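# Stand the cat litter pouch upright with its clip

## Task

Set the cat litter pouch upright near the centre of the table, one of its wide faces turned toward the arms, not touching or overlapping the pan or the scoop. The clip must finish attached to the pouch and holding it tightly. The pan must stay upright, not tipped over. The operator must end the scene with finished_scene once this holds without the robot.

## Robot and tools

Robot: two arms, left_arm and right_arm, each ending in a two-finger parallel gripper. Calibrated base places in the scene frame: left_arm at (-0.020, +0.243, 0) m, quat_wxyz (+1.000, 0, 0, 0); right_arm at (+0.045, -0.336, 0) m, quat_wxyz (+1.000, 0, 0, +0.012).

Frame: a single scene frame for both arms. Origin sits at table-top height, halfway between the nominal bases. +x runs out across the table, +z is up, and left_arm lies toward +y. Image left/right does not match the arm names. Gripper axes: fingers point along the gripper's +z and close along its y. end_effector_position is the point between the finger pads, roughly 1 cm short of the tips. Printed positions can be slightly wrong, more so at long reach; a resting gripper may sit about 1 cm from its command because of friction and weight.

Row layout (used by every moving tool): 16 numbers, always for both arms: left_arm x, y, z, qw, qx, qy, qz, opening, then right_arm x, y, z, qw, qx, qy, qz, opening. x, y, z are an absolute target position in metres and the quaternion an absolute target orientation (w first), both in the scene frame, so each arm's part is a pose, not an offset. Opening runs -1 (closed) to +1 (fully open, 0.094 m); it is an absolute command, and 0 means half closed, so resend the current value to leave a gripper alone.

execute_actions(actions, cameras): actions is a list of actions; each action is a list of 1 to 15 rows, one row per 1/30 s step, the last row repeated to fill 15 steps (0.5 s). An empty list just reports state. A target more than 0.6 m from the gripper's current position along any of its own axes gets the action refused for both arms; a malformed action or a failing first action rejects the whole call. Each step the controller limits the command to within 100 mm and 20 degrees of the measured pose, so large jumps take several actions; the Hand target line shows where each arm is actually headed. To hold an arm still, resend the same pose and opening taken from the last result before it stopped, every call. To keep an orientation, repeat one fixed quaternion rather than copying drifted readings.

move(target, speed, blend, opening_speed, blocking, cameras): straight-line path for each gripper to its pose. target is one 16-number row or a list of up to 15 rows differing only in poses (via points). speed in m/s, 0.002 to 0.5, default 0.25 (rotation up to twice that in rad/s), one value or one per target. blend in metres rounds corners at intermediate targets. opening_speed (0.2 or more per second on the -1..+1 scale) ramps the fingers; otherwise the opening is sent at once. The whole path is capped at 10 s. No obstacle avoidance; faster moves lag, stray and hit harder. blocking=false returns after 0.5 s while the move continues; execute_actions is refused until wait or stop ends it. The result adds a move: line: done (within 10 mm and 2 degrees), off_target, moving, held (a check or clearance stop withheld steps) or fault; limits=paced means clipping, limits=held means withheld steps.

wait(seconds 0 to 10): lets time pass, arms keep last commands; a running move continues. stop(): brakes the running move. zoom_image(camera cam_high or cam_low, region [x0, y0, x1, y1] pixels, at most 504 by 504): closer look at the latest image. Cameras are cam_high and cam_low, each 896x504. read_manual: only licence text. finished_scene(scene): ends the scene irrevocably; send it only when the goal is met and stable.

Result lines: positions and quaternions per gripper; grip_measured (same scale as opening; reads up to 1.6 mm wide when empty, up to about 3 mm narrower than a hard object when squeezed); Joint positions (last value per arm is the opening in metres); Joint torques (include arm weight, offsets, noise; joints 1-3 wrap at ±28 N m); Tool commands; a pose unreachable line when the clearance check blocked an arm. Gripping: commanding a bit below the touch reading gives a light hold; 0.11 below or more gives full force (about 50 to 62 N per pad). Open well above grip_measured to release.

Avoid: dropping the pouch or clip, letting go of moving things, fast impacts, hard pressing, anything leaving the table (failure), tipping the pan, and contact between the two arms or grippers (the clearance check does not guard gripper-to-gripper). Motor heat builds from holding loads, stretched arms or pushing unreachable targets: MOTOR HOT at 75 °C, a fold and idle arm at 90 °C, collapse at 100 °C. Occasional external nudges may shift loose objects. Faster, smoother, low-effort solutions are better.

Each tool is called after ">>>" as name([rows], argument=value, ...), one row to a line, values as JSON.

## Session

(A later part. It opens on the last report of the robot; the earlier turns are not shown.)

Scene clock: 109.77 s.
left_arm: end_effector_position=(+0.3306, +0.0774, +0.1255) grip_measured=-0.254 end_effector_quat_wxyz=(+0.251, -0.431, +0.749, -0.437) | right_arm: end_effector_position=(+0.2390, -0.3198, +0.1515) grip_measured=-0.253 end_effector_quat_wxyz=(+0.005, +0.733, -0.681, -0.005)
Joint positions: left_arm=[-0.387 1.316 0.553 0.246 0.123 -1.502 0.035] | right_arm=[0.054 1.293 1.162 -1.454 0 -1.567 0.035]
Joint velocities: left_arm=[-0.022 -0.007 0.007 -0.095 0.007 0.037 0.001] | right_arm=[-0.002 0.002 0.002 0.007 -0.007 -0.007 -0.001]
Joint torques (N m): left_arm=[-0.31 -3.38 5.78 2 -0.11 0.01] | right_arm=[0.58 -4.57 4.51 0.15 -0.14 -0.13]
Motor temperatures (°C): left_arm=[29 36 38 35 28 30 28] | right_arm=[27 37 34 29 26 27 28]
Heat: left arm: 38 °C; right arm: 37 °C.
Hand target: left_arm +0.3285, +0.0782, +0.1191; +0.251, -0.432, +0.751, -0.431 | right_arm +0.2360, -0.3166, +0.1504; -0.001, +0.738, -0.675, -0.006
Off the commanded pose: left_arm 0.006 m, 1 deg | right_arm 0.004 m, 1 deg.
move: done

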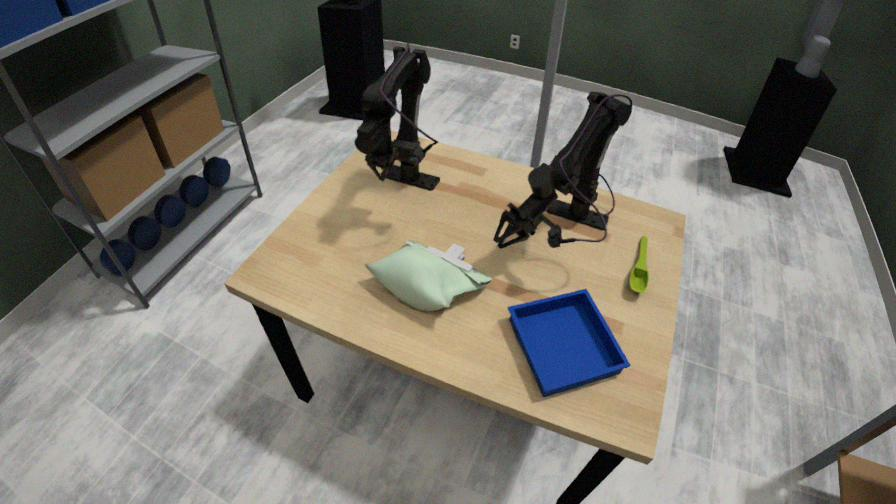

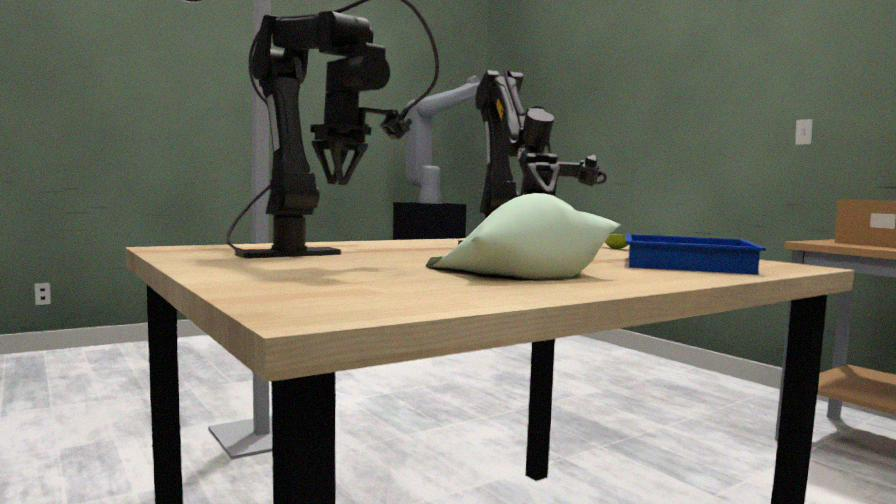

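>>> move([
  [0.332, 0.073, 0.075, 0.25, -0.43301, 0.75, -0.43301, -0.255, 0.308, -0.186, 0.08, 0.41452, -0.71797, 0.48428, -0.27959, -0.255],
], speed=0.3)

Scene clock: 112.87 s.
left_arm: end_effector_position=(+0.3342, +0.0727, +0.0818) grip_measured=-0.254 end_effector_quat_wxyz=(+0.251, -0.432, +0.747, -0.440) | right_arm: end_effector_position=(+0.3112, -0.1850, +0.0902) grip_measured=-0.253 end_effector_quat_wxyz=(-0.420, +0.719, -0.480, +0.277)
Joint positions: left_arm=[-0.399 1.489 0.463 0.513 0.113 -1.513 0.035] | right_arm=[0.602 0.979 0.226 0.225 0.196 -1.452 0.035]
Joint velocities: left_arm=[-0.027 0.007 0.012 0.007 0.007 -0.037 0.001] | right_arm=[-0.017 -0.007 0.017 -0.051 0.095 -0.037 0]
Joint torques (N m): left_arm=[-0.53 -3.67 5.23 2 -0.1 0.01] | right_arm=[0.59 -1.24 5.2 1.68 0.05 0.03]
Motor temperatures (°C): left_arm=[29 35 37 36 28 30 28] | right_arm=[27 36 34 30 26 27 28]
Heat: left arm: 37 °C; right arm: 36 °C.
Hand target: left_arm +0.3314, +0.0734, +0.0752; +0.250, -0.433, +0.750, -0.433 | right_arm +0.3072, -0.1856, +0.0832; -0.415, +0.723, -0.480, +0.274
Off the commanded pose: left_arm 0.007 m, 1 deg | right_arm 0.011 m, 1 deg.
move: off_target (right_arm)

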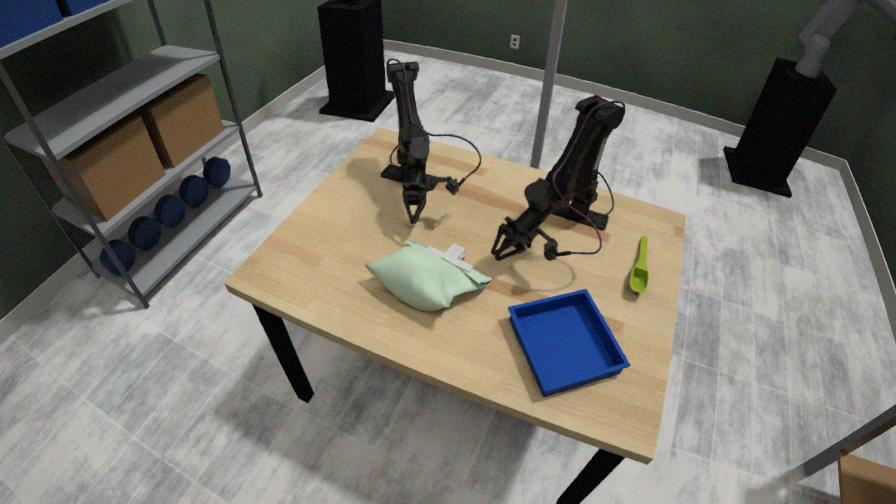

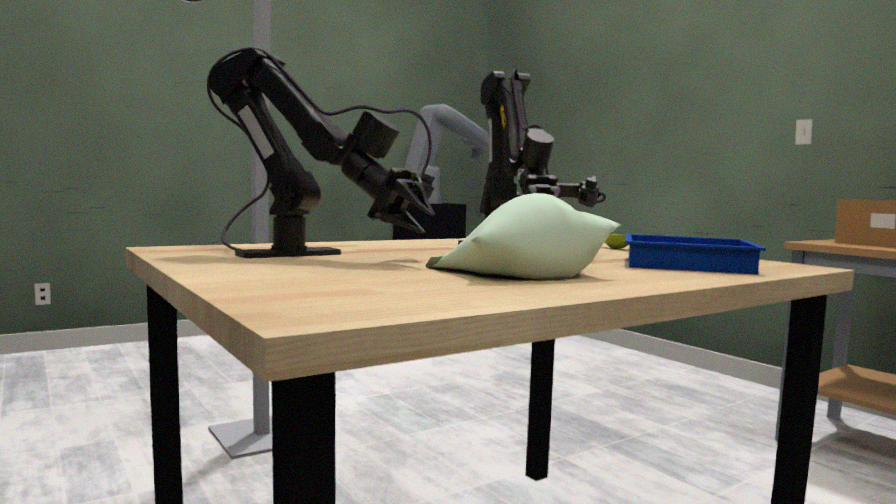

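>>> move(target=[0.332, 0.073, 0.026, 0.25, -0.43301, 0.75, -0.43301, -0.255, 0.309, -0.184, 0.023, 0.41452, -0.71797, 0.48428, -0.27959, -0.255], speed=0.12)

>>> zoom_image(camera="cam_high", region=[370, 180, 550, 320])

>>> zoom_image(camera="cam_low", region=[350, 140, 630, 300])

Scene clock: 114.33 s.
left_arm: end_effector_position=(+0.3348, +0.0725, +0.0328) grip_measured=-0.254 end_effector_quat_wxyz=(+0.251, -0.432, +0.746, -0.440) | right_arm: end_effector_position=(+0.3162, -0.1820, +0.0294) grip_measured=-0.254 end_effector_quat_wxyz=(-0.422, +0.713, -0.481, +0.287)
Joint positions: left_arm=[-0.399 1.735 0.392 0.832 0.113 -1.514 0.035] | right_arm=[0.62 1.493 0.079 0.9 0.231 -1.446 0.035]
Joint velocities: left_arm=[-0.012 -0.012 0.012 0.066 -0.066 -0.081 0] | right_arm=[-0.012 -0.002 -0.012 -0.022 -0.037 0.037 -0.001]
Joint torques (N m): left_arm=[-0.47 -4.42 3.77 2.03 -0.07 0.1] | right_arm=[0.76 -2.48 2.69 1.66 0.08 0.11]
Motor temperatures (°C): left_arm=[29 35 37 36 28 30 28] | right_arm=[27 36 34 30 26 27 28]
Heat: left arm: 37 °C; right arm: 36 °C.
Hand target: left_arm +0.3313, +0.0734, +0.0261; +0.250, -0.433, +0.750, -0.433 | right_arm +0.3097, -0.1836, +0.0217; -0.414, +0.718, -0.484, +0.279
Off the commanded pose: left_arm 0.007 m, 1 deg | right_arm 0.010 m, 1 deg.
move: done

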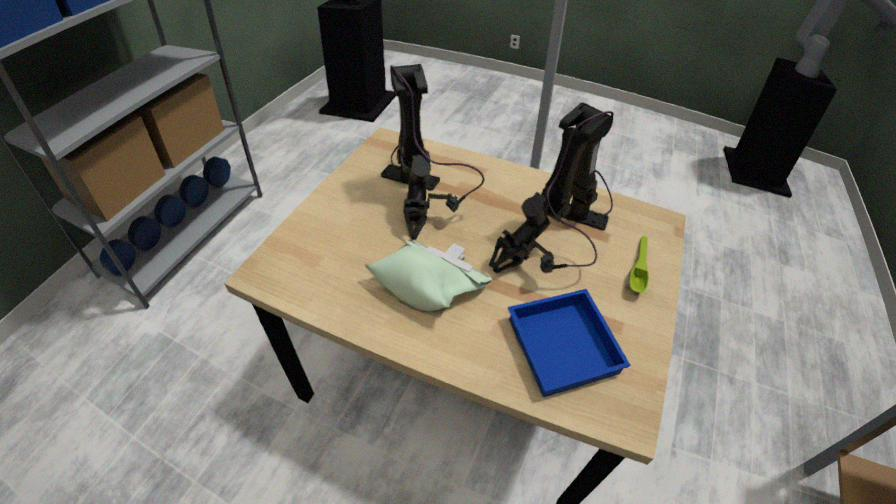

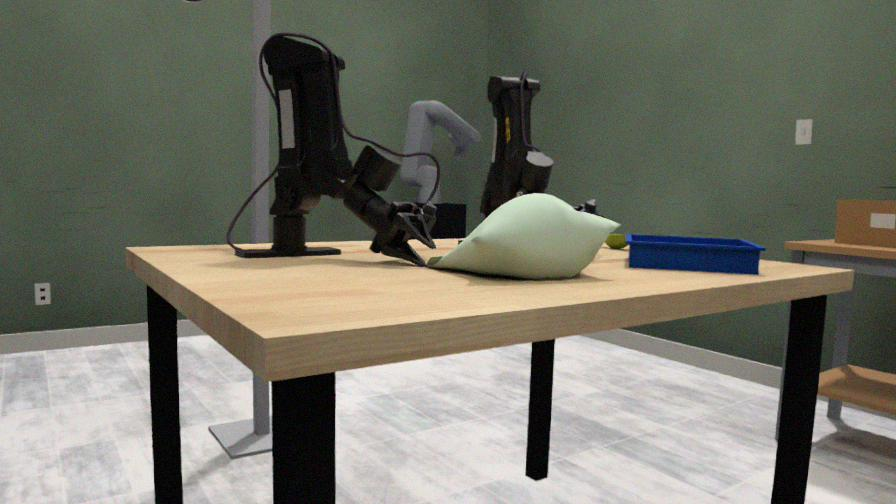

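Scaled by 2.800.

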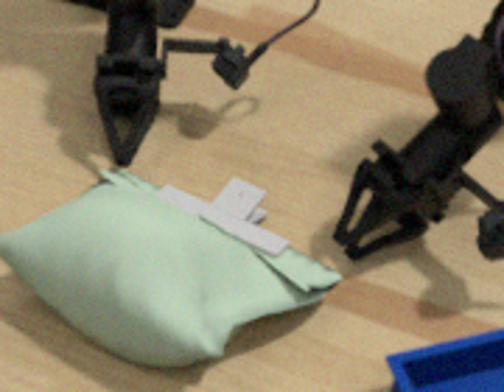

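Scaled by 1.800.

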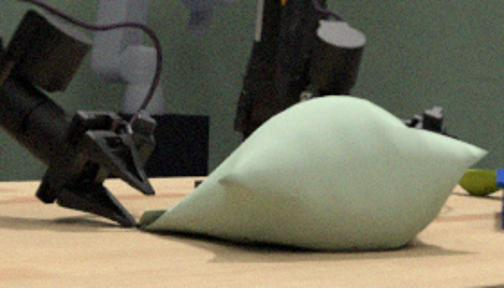

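>>> zoom_image(camera="cam_high", region=[385, 200, 505, 300])

>>> zoom_image(camera="cam_low", region=[390, 220, 490, 290])

Scaled by 4.200.

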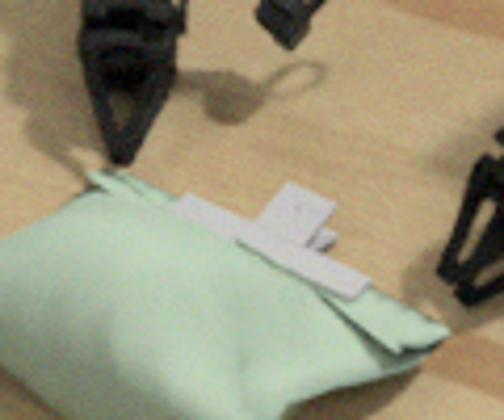

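Scaled by 5.040.

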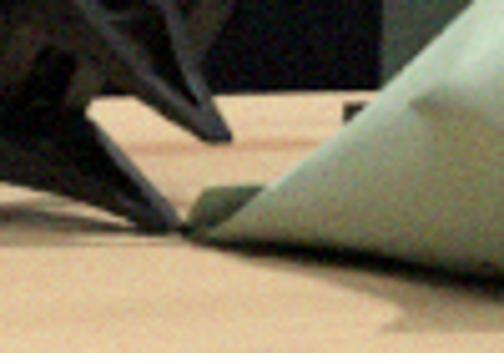

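>>> move([
  [0.332, 0.073, 0.021, 0.25, -0.43301, 0.75, -0.43301, -0.255, 0.309, -0.184, 0.022, 0.41452, -0.71797, 0.48428, -0.27959, -0.255],
  [0.378, 0.046, 0.021, 0.25, -0.43301, 0.75, -0.43301, -0.255, 0.3575, -0.1658, 0.022, 0.41452, -0.71797, 0.48428, -0.27959, -0.255],
], speed=0.06)

>>> zoom_image(camera="cam_high", region=[385, 200, 505, 300])

>>> zoom_image(camera="cam_low", region=[390, 220, 490, 290])

Scene clock: 117.60 s.
left_arm: end_effector_position=(+0.3760, +0.0473, +0.0261) grip_measured=-0.254 end_effector_quat_wxyz=(+0.252, -0.431, +0.746, -0.442) | right_arm: end_effector_position=(+0.3557, -0.1676, +0.0295) grip_measured=-0.254 end_effector_quat_wxyz=(-0.426, +0.709, -0.481, +0.290)
Joint positions: left_arm=[-0.423 1.899 0.581 0.811 0.092 -1.525 0.035] | right_arm=[0.562 1.663 0.225 0.941 0.184 -1.473 0.035]
Joint velocities: left_arm=[0.002 -0.002 -0.012 -0.081 0.066 -0.007 0] | right_arm=[-0.002 0.007 -0.027 0.051 -0.066 0.066 -0.002]
Joint torques (N m): left_arm=[-0.38 -5.7 6.15 1.73 -0.11 0.04] | right_arm=[-0.87 -3.14 5.7 1.32 -0.2 -0.05]
Motor temperatures (°C): left_arm=[29 34 37 36 28 30 28] | right_arm=[27 36 34 31 26 27 28]
Heat: left arm: 37 °C; right arm: 36 °C.
Hand target: left_arm +0.3774, +0.0458, +0.0205; +0.250, -0.433, +0.750, -0.433 | right_arm +0.3575, -0.1669, +0.0220; -0.415, +0.718, -0.484, +0.280
Off the commanded pose: left_arm 0.006 m, 1 deg | right_arm 0.008 m, 2 deg.
move: done

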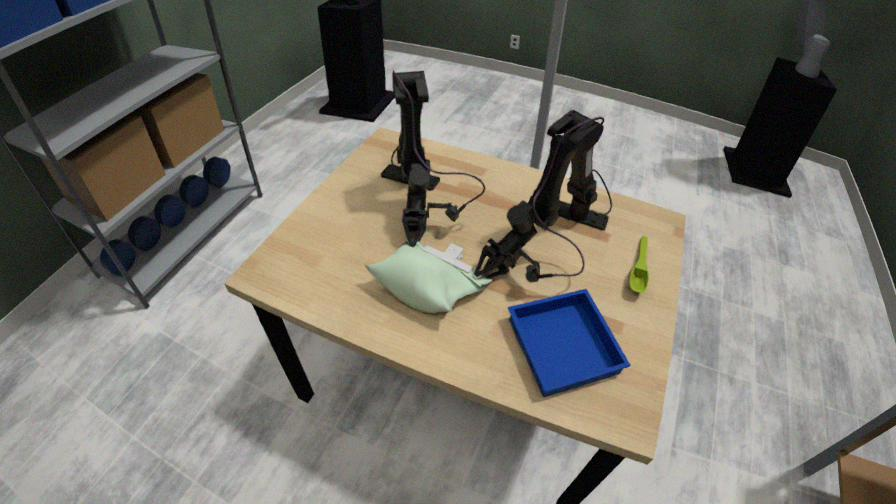

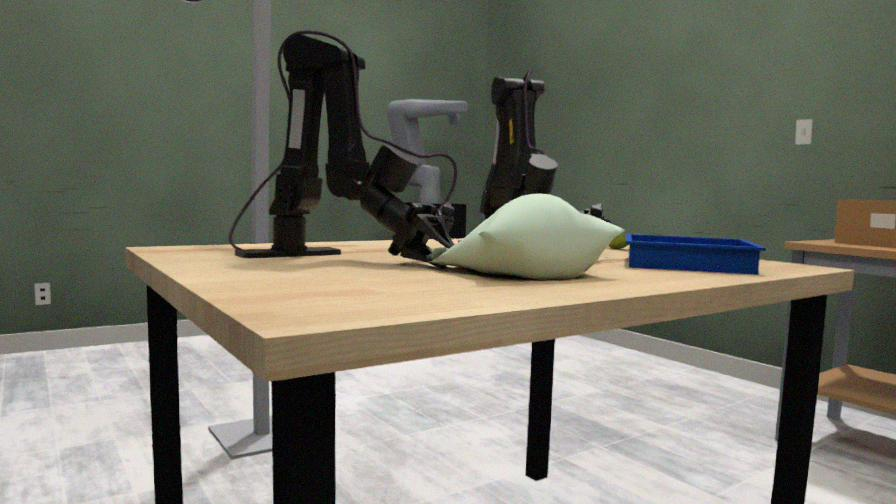

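Scaled by 4.200.

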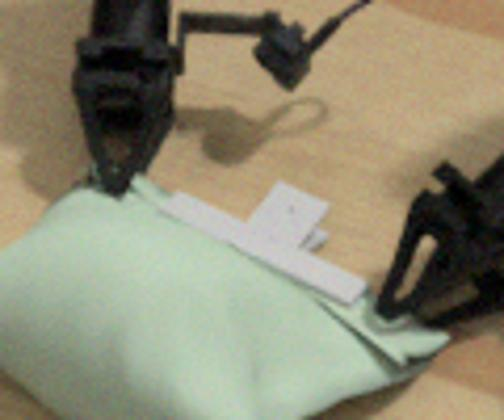

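Scaled by 5.040.

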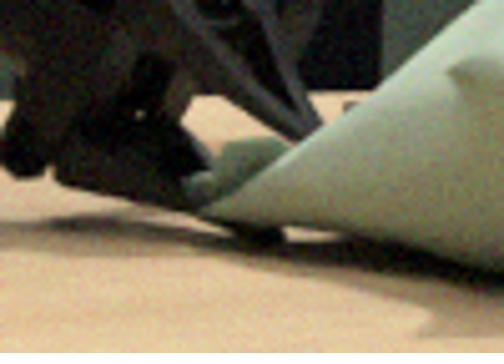

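>>> move(target=[0.378, 0.046, 0.021, 0.25, -0.43301, 0.75, -0.43301, -0.8, 0.3575, -0.1658, 0.022, 0.41452, -0.71797, 0.48428, -0.27959, -0.8], speed=0.06, opening_speed=0.5)

>>> zoom_image(camera="cam_high", region=[385, 200, 505, 300])

>>> zoom_image(camera="cam_low", region=[390, 220, 490, 290])

Scene clock: 119.07 s.
left_arm: end_effector_position=(+0.3754, +0.0475, +0.0250) grip_measured=-0.798 end_effector_quat_wxyz=(+0.250, -0.432, +0.747, -0.440) | right_arm: end_effector_position=(+0.3521, -0.1693, +0.0205) grip_measured=-0.797 end_effector_quat_wxyz=(-0.411, +0.719, -0.483, +0.283)
Joint positions: left_arm=[-0.423 1.899 0.581 0.806 0.092 -1.526 0.009] | right_arm=[0.562 1.67 0.227 0.907 0.181 -1.476 0.01]
Joint velocities: left_arm=[-0.017 -0.012 0.012 -0.051 0.007 0.051 0] | right_arm=[-0.017 0.007 0.002 0.022 -0.022 -0.022 -0.001]
Joint torques (N m): left_arm=[-0.49 -5.85 6.22 1.82 -0.09 0.03] | right_arm=[-0.75 -3.64 5.6 1.54 -0.16 0.04]
Motor temperatures (°C): left_arm=[29 34 37 36 28 30 28] | right_arm=[27 36 34 32 26 27 28]
Heat: left arm: 37 °C; right arm: 36 °C.
Hand target: left_arm +0.3777, +0.0461, +0.0211; +0.250, -0.433, +0.750, -0.433 | right_arm +0.3575, -0.1659, +0.0220; -0.415, +0.718, -0.485, +0.280
Off the commanded pose: left_arm 0.005 m, 1 deg | right_arm 0.007 m, 1 deg.
move: done

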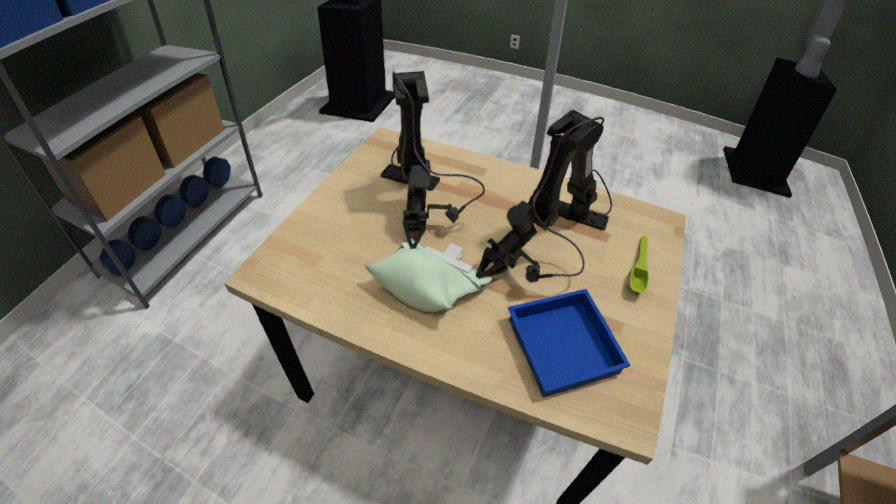

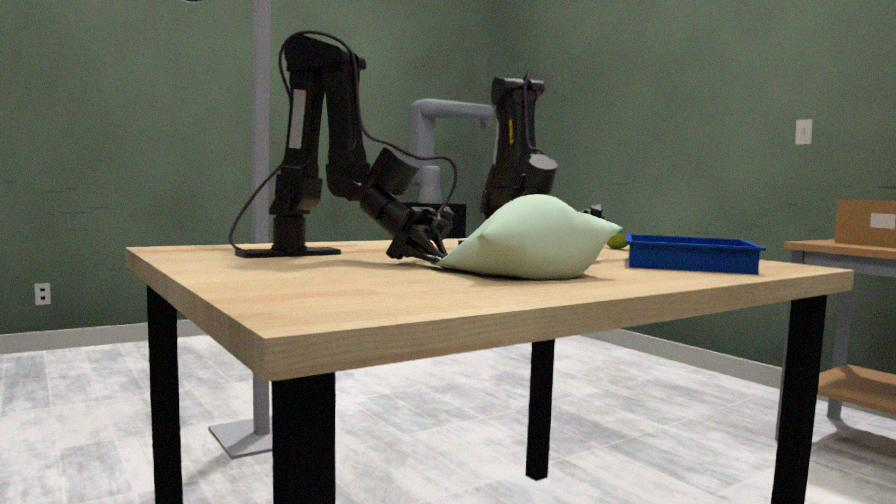

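Scaled by 4.200.

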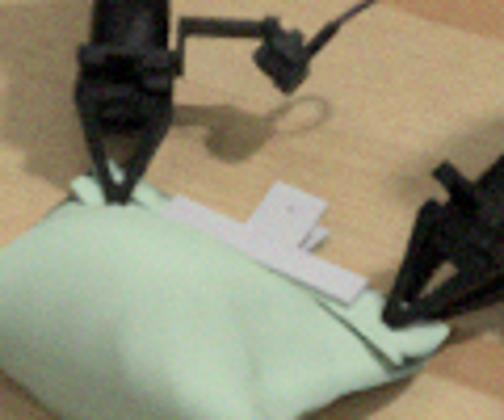

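Scaled by 5.040.

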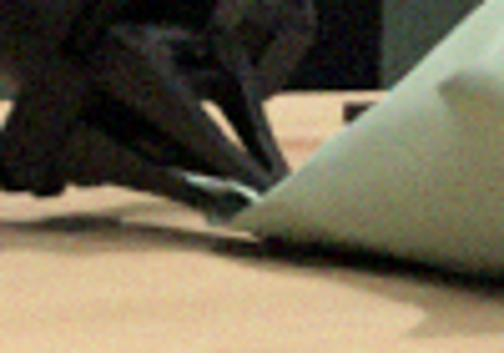

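>>> move(target=[0.378, 0.046, 0.021, 0.25, -0.43301, 0.75, -0.43301, -0.92, 0.3575, -0.1658, 0.022, 0.41452, -0.71797, 0.48428, -0.27959, -0.92], speed=0.06, opening_speed=0.4, cameras=[])

>>> move(target=[0.378, 0.046, 0.021, 0.25, -0.43301, 0.75, -0.43301, -1.0, 0.3575, -0.1658, 0.022, 0.41452, -0.71797, 0.48428, -0.27959, -1.0], speed=0.06, opening_speed=0.4)

>>> zoom_image(camera="cam_high", region=[385, 200, 505, 300])

>>> zoom_image(camera="cam_low", region=[390, 220, 490, 290])

Scene clock: 121.57 s.
left_arm: end_effector_position=(+0.3754, +0.0475, +0.0250) grip_measured=-0.918 end_effector_quat_wxyz=(+0.250, -0.432, +0.747, -0.440) | right_arm: end_effector_position=(+0.3520, -0.1693, +0.0202) grip_measured=-0.917 end_effector_quat_wxyz=(-0.410, +0.720, -0.483, +0.283)
Joint positions: left_arm=[-0.423 1.899 0.581 0.806 0.092 -1.526 0.004] | right_arm=[0.562 1.67 0.227 0.905 0.181 -1.476 0.004]
Joint velocities: left_arm=[-0.007 -0.012 0.007 -0.037 -0.081 0.037 -0.001] | right_arm=[-0.002 0.007 -0.017 -0.037 -0.022 -0.022 0]
Joint torques (N m): left_arm=[-0.31 -5.86 6.26 1.77 -0.08 0] | right_arm=[-0.7 -3.9 5.49 1.63 -0.05 -0.01]
Motor temperatures (°C): left_arm=[29 34 37 36 28 30 28] | right_arm=[27 36 34 32 26 27 28]
Heat: left arm: 37 °C; right arm: 36 °C.
Hand target: left_arm +0.3778, +0.0461, +0.0210; +0.250, -0.433, +0.750, -0.433 | right_arm +0.3574, -0.1660, +0.0222; -0.415, +0.718, -0.484, +0.280
Off the commanded pose: left_arm 0.005 m, 1 deg | right_arm 0.007 m, 1 deg.
move: done
No camera images: "cameras" was empty.

Scene clock: 122.27 s.
left_arm: end_effector_position=(+0.3754, +0.0475, +0.0250) grip_measured=-0.987 end_effector_quat_wxyz=(+0.250, -0.432, +0.747, -0.440) | right_arm: end_effector_position=(+0.3520, -0.1693, +0.0202) grip_measured=-0.983 end_effector_quat_wxyz=(-0.410, +0.720, -0.483, +0.283)
Joint positions: left_arm=[-0.423 1.899 0.581 0.806 0.092 -1.526 0.001] | right_arm=[0.562 1.67 0.227 0.905 0.181 -1.478 0.001]
Joint velocities: left_arm=[-0.022 -0.017 -0.007 0.022 0.066 0.007 -0.001] | right_arm=[0.002 0.012 0.002 -0.007 0.051 -0.037 0]
Joint torques (N m): left_arm=[-0.46 -5.91 6.19 1.77 -0.13 0.04] | right_arm=[-0.61 -4.1 5.6 1.57 -0.11 0.03]
Motor temperatures (°C): left_arm=[29 34 37 36 28 30 28] | right_arm=[27 36 34 32 26 27 28]
Heat: left arm: 37 °C; right arm: 36 °C.
Hand target: left_arm +0.3778, +0.0461, +0.0210; +0.250, -0.433, +0.750, -0.433 | right_arm +0.3574, -0.1661, +0.0221; -0.414, +0.718, -0.484, +0.280
Off the commanded pose: left_arm 0.005 m, 1 deg | right_arm 0.007 m, 1 deg.
move: done

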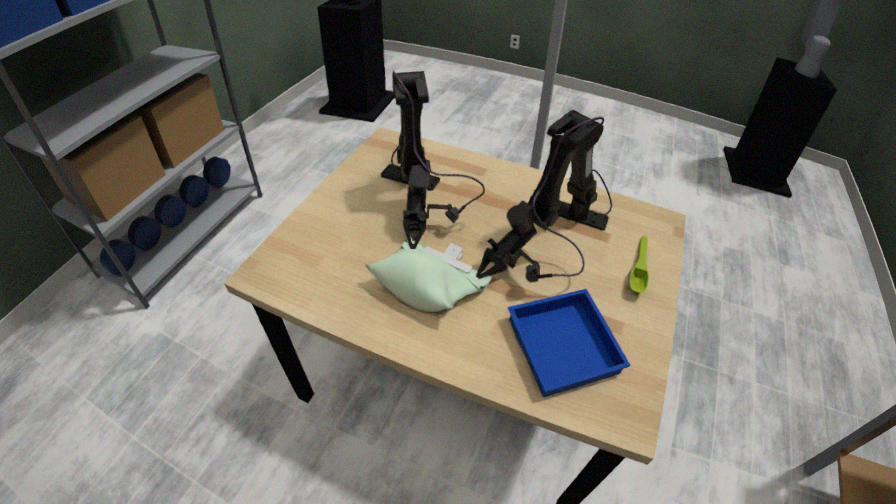

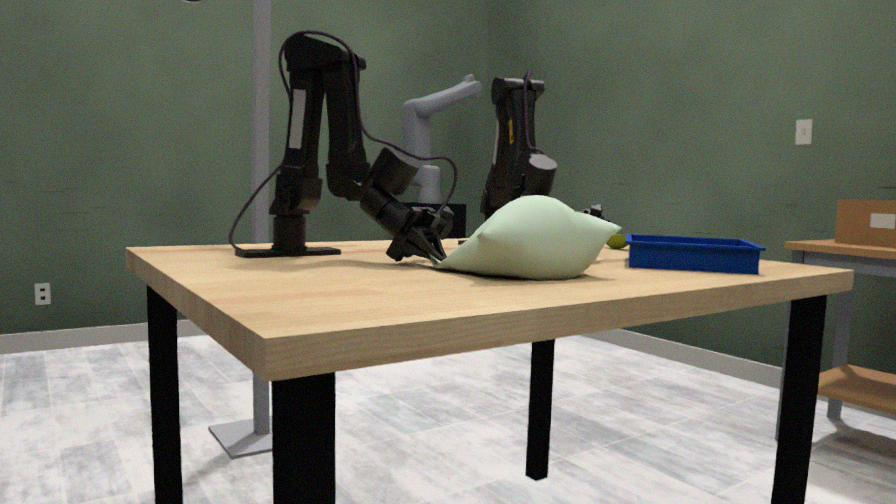

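Scaled by 4.200.

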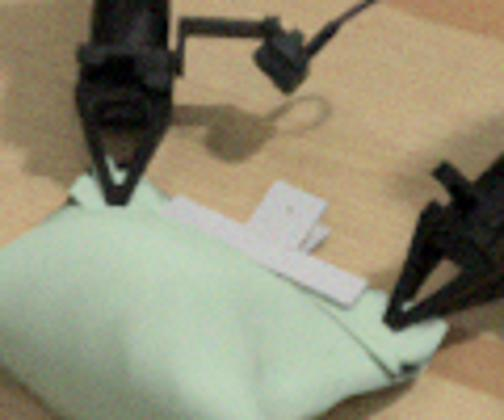

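Scaled by 5.040.

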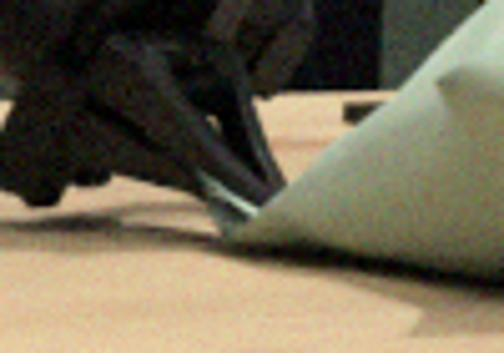

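>>> move(target=[0.376, 0.047, 0.046, 0.25, -0.43301, 0.75, -0.43301, -1.0, 0.3555, -0.167, 0.047, 0.41452, -0.71797, 0.48428, -0.27959, -1.0], speed=0.05)

>>> zoom_image(camera="cam_high", region=[385, 200, 505, 300])

>>> zoom_image(camera="cam_low", region=[390, 190, 640, 290])

Scene clock: 123.50 s.
left_arm: end_effector_position=(+0.3724, +0.0481, +0.0340) grip_measured=-0.987 end_effector_quat_wxyz=(+0.242, -0.436, +0.753, -0.429) | right_arm: end_effector_position=(+0.3496, -0.1699, +0.0370) grip_measured=-0.983 end_effector_quat_wxyz=(-0.403, +0.726, -0.483, +0.278)
Joint positions: left_arm=[-0.425 1.831 0.596 0.692 0.092 -1.526 0.001] | right_arm=[0.562 1.516 0.254 0.704 0.176 -1.479 0.001]
Joint velocities: left_arm=[-0.002 -0.022 0.007 0.022 0.022 -0.081 -0.001] | right_arm=[0.007 -0.002 0.007 0.007 0.007 -0.007 -0.001]
Joint torques (N m): left_arm=[-0.23 -9.21 6.2 1.67 -0.08 0.01] | right_arm=[-0.75 -5.96 6.3 1.49 -0.12 0.05]
Motor temperatures (°C): left_arm=[29 34 37 36 28 30 28] | right_arm=[27 36 34 33 26 27 28]
Heat: left arm: 37 °C; right arm: 36 °C.
Hand target: left_arm +0.3762, +0.0470, +0.0460; +0.250, -0.433, +0.750, -0.433 | right_arm +0.3554, -0.1672, +0.0476; -0.415, +0.718, -0.484, +0.280
Off the commanded pose: left_arm 0.013 m, 1 deg | right_arm 0.012 m, 2 deg.
move: off_target (left_arm, right_arm)

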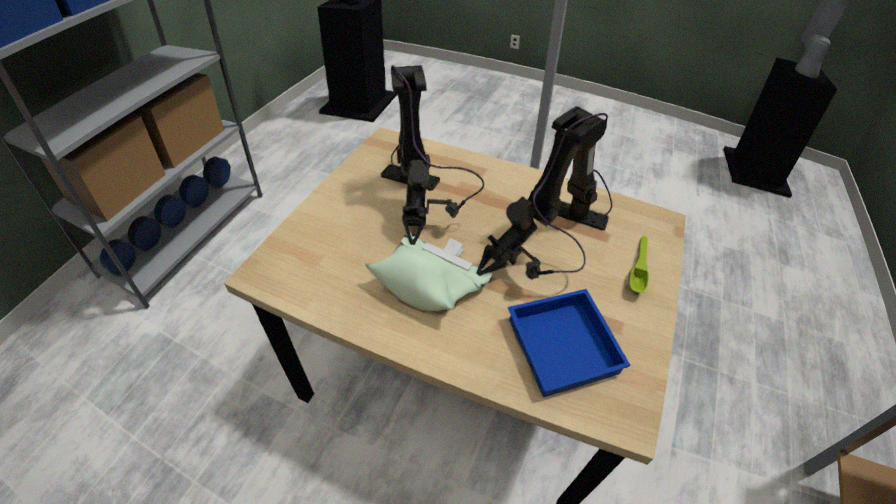

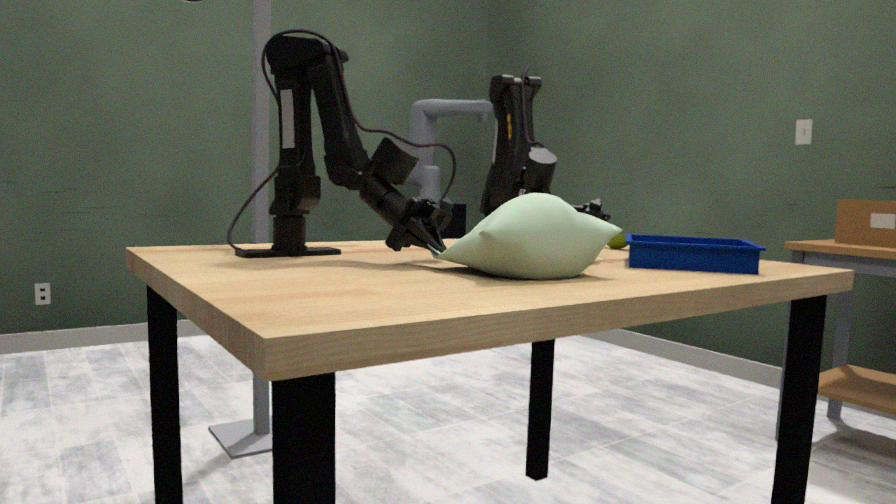

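Scaled by 4.200.

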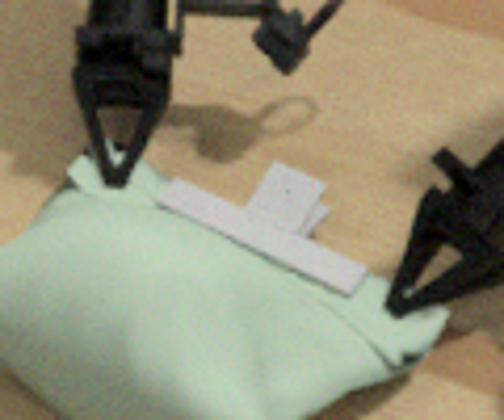

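Scaled by 2.016.

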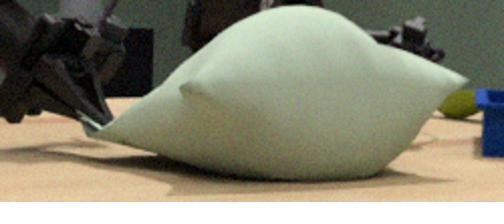

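>>> move([
  [0.360, 0.0535, 0.105, 0.113372, -0.544378, 0.750792, -0.356483, -1.0, 0.350, -0.1635, 0.105, 0.344674, -0.730129, 0.575145, -0.13144, -1.0],
  [0.3353, 0.0685, 0.167, 0.007868, -0.614902, 0.733143, -0.290268, -1.0, 0.3347, -0.1485, 0.164, 0.284156, -0.72233, 0.630123, -0.016988, -1.0],
], speed=0.08, blend=0.015)

>>> zoom_image(camera="cam_high", region=[350, 160, 550, 320])

>>> zoom_image(camera="cam_low", region=[350, 100, 650, 300])

Scene clock: 131.60 s.
left_arm: end_effector_position=(+0.3341, +0.0695, +0.1477) grip_measured=-0.987 end_effector_quat_wxyz=(+0.006, -0.623, +0.734, -0.272) | right_arm: end_effector_position=(+0.3289, -0.1501, +0.1523) grip_measured=-0.983 end_effector_quat_wxyz=(-0.274, +0.728, -0.628, +0.017)
Joint positions: left_arm=[-0.344 1.59 1.266 -0.753 0.253 -1.816 0.001] | right_arm=[0.47 1.344 1.057 -0.749 -0.157 -1.181 0.001]
Joint velocities: left_arm=[-0.002 -0.027 0.002 -0.051 -0.022 -0.007 -0.001] | right_arm=[0.012 -0.022 -0.012 0.007 0.037 -0.037 0]
Joint torques (N m): left_arm=[0.55 -8.47 10.18 1 0.31 0] | right_arm=[-1.21 -4.3 9.84 0.97 -0.21 0.11]
Motor temperatures (°C): left_arm=[29 36 38 36 28 30 29] | right_arm=[27 36 36 33 26 27 28]
Heat: left arm: 38 °C; right arm: 36 °C.
Hand target: left_arm +0.3354, +0.0685, +0.1689; +0.009, -0.619, +0.730, -0.290 | right_arm +0.3347, -0.1489, +0.1643; -0.285, +0.720, -0.632, +0.017
Off the commanded pose: left_arm 0.019 m, 2 deg | right_arm 0.013 m, 1 deg.
move: off_target (left_arm, right_arm)

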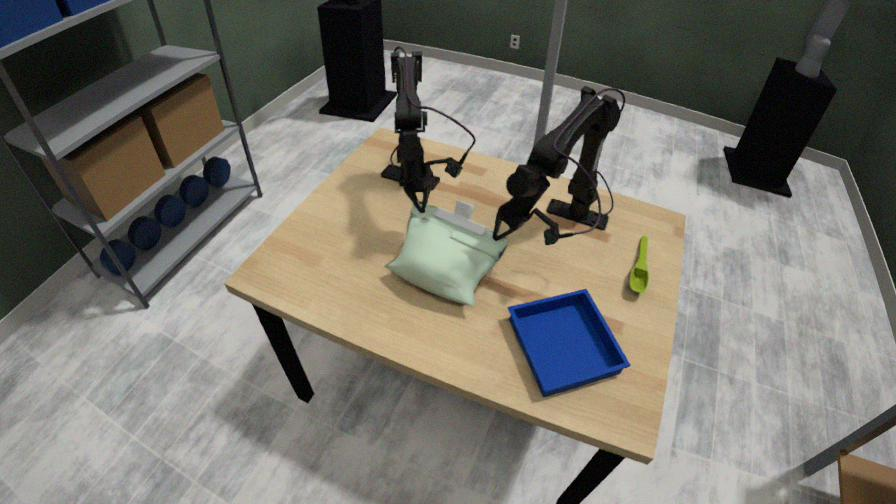

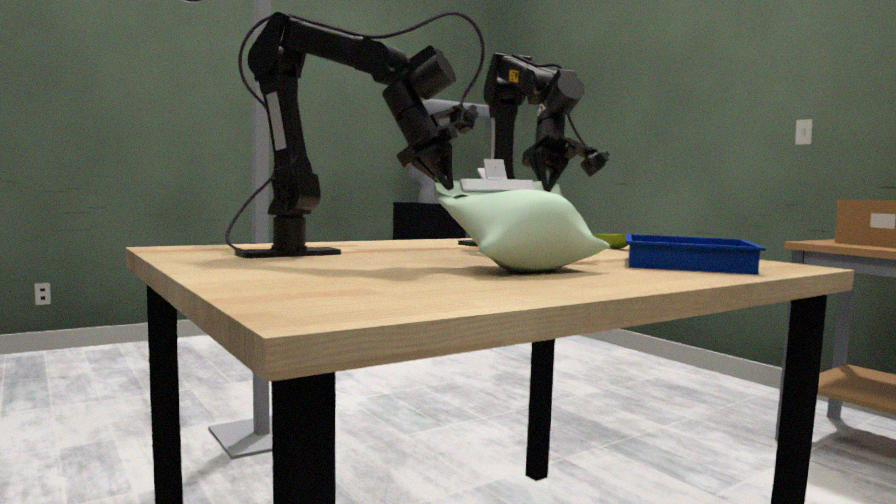

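Scaled by 2.520.

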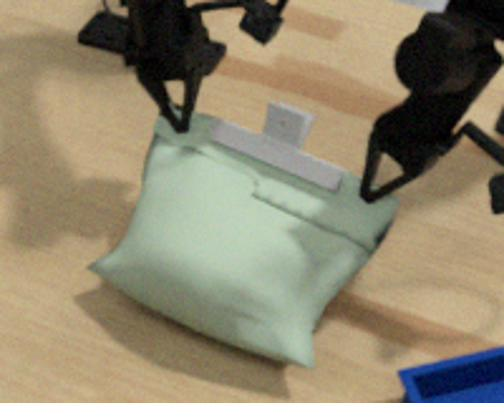

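Scaled by 1.680.

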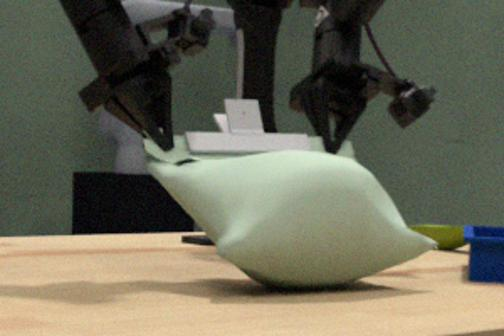

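>>> move([
  [0.2955, 0.0885, 0.22, -0.0978, -0.6726, 0.7002, -0.2180, -1.0, 0.3045, -0.1285, 0.213, 0.2180, -0.7002, 0.6726, 0.0978, -1.0],
  [0.256, 0.1165, 0.243, -0.0978, -0.6726, 0.7002, -0.2180, -1.0, 0.265, -0.0995, 0.236, 0.2180, -0.7002, 0.6726, 0.0978, -1.0],
], speed=0.08, blend=0.015)

>>> zoom_image(camera="cam_high", region=[370, 130, 570, 290])

>>> zoom_image(camera="cam_low", region=[350, 60, 650, 300])

Scene clock: 135.37 s.
left_arm: end_effector_position=(+0.2548, +0.1216, +0.2195) grip_measured=-0.987 end_effector_quat_wxyz=(+0.107, +0.686, -0.699, +0.170) | right_arm: end_effector_position=(+0.2618, -0.0974, +0.2120) grip_measured=-0.983 end_effector_quat_wxyz=(-0.185, +0.703, -0.677, -0.111)
Joint positions: left_arm=[-0.203 1.537 1.578 -1.441 0.368 -1.786 0.001] | right_arm=[0.662 1.458 1.453 -1.214 -0.261 -0.876 0.001]
Joint velocities: left_arm=[-0.022 0.002 0.002 -0.022 0.022 0.022 0] | right_arm=[-0.007 0.002 -0.007 -0.007 -0.037 0.007 0]
Joint torques (N m): left_arm=[0.81 -9.07 9.13 0.86 0.69 0.04] | right_arm=[-0.03 -8.25 9.83 0.71 -0.04 0.06]
Motor temperatures (°C): left_arm=[29 36 38 35 28 30 29] | right_arm=[27 36 37 33 26 27 28]
Heat: left arm: 38 °C; right arm: 37 °C.
Hand target: left_arm +0.2564, +0.1169, +0.2452; +0.098, +0.673, -0.699, +0.218 | right_arm +0.2640, -0.0988, +0.2353; -0.217, +0.699, -0.674, -0.100
Off the commanded pose: left_arm 0.024 m, 6 deg | right_arm 0.024 m, 4 deg.
move: off_target (left_arm, right_arm)

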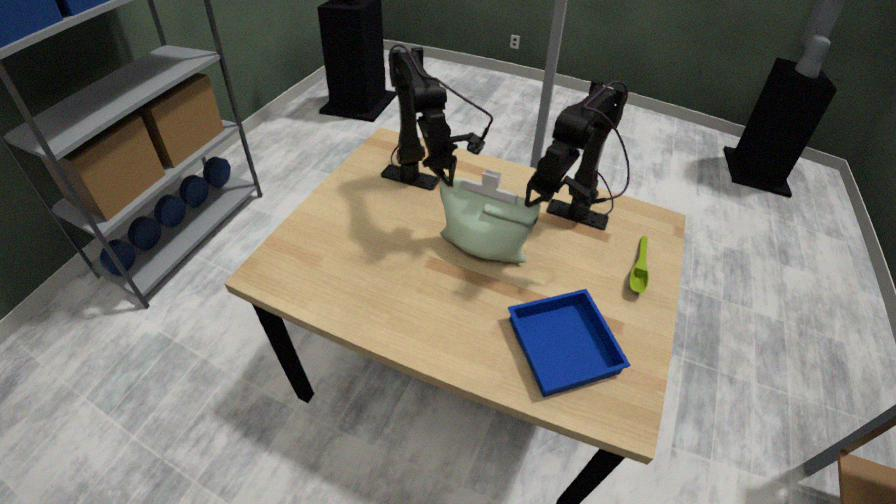

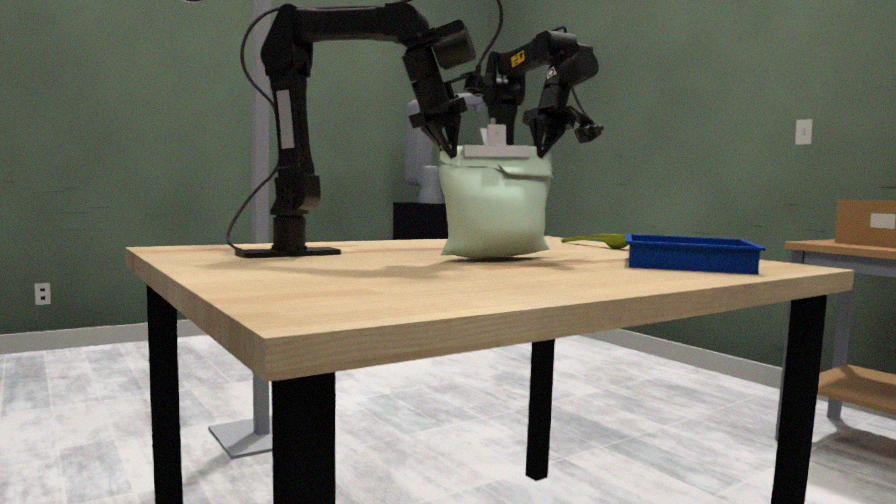

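Scaled by 2.520.

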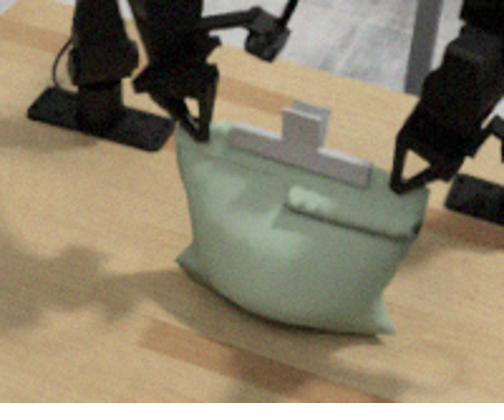

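Scaled by 1.680.

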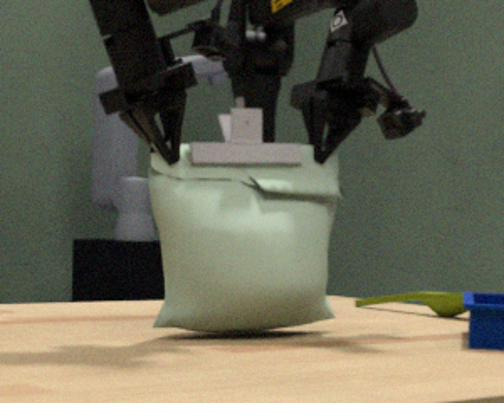

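>>> move([
  [0.256, 0.103, 0.228, -0.0978, -0.6726, 0.7002, -0.2180, -1.0, 0.265, -0.113, 0.221, 0.2180, -0.7002, 0.6726, 0.0978, -1.0],
  [0.256, 0.103, 0.208, -0.0978, -0.6726, 0.7002, -0.2180, -1.0, 0.265, -0.113, 0.201, 0.2180, -0.7002, 0.6726, 0.0978, -1.0],
], speed=0.04, blend=0.008)

>>> zoom_image(camera="cam_high", region=[370, 130, 570, 290])

>>> zoom_image(camera="cam_low", region=[400, 100, 600, 280])

Scene clock: 137.27 s.
left_arm: end_effector_position=(+0.2547, +0.1089, +0.1985) grip_measured=-0.987 end_effector_quat_wxyz=(+0.101, +0.680, -0.700, +0.191) | right_arm: end_effector_position=(+0.2629, -0.1104, +0.1983) grip_measured=-0.983 end_effector_quat_wxyz=(-0.205, +0.703, -0.673, -0.102)
Joint positions: left_arm=[-0.241 1.483 1.43 -1.287 0.374 -1.827 0.001] | right_arm=[0.628 1.383 1.322 -1.124 -0.262 -0.911 0.001]
Joint velocities: left_arm=[-0.032 -0.002 0.007 0.081 -0.007 0.022 -0.001] | right_arm=[-0.017 0.012 -0.007 -0.022 -0.007 -0.007 0]
Joint torques (N m): left_arm=[-0.36 -7.08 6.09 1.13 0.46 0] | right_arm=[-0.92 -6.56 5.19 0.95 -0.11 -0.08]
Motor temperatures (°C): left_arm=[29 36 38 35 28 30 29] | right_arm=[27 36 37 33 26 27 28]
Heat: left arm: 38 °C; right arm: 37 °C.
Hand target: left_arm +0.2554, +0.1034, +0.2077; +0.099, +0.672, -0.701, +0.217 | right_arm +0.2648, -0.1132, +0.2012; -0.218, +0.701, -0.672, -0.097
Off the commanded pose: left_arm 0.011 m, 3 deg | right_arm 0.004 m, 2 deg.
move: off_target (left_arm)

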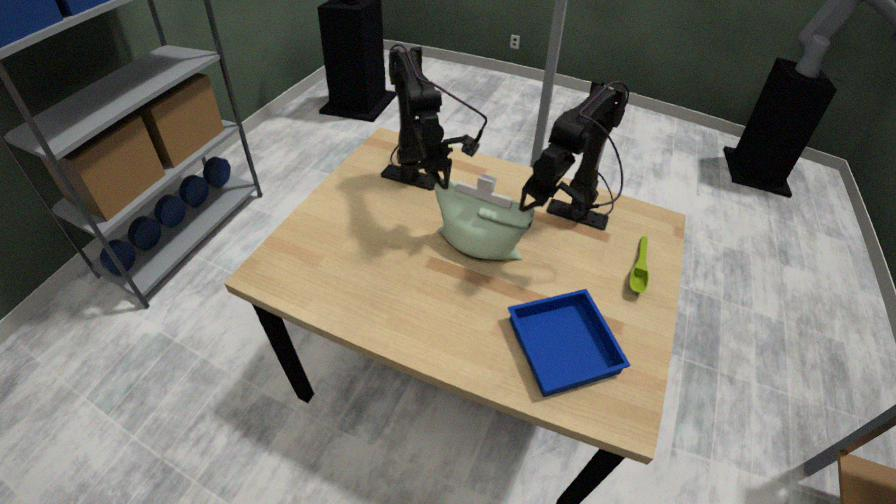

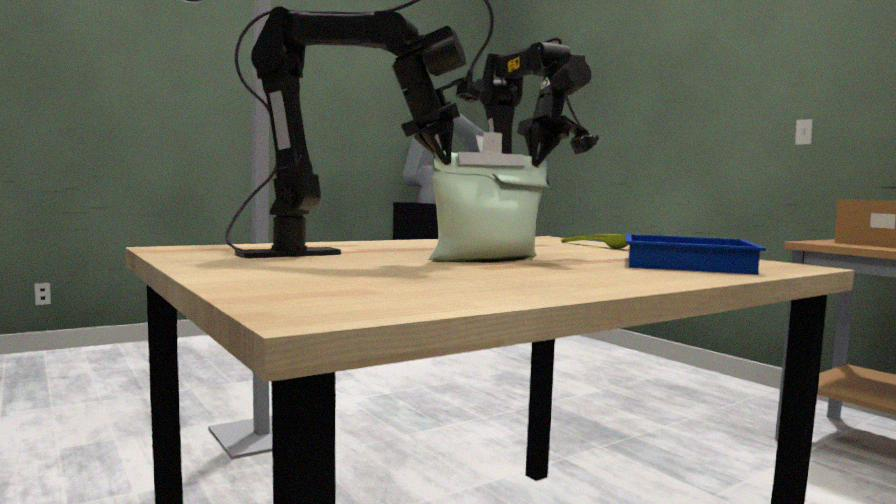

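Scaled by 2.520.

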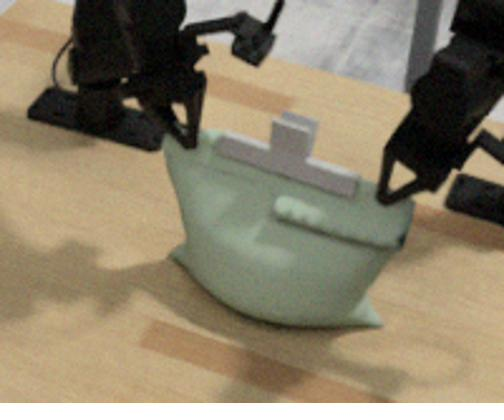

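Scaled by 2.520.

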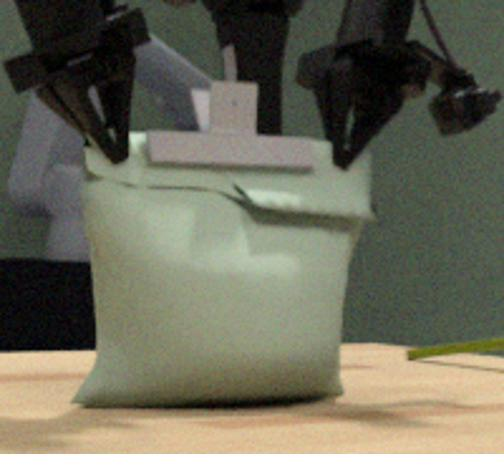

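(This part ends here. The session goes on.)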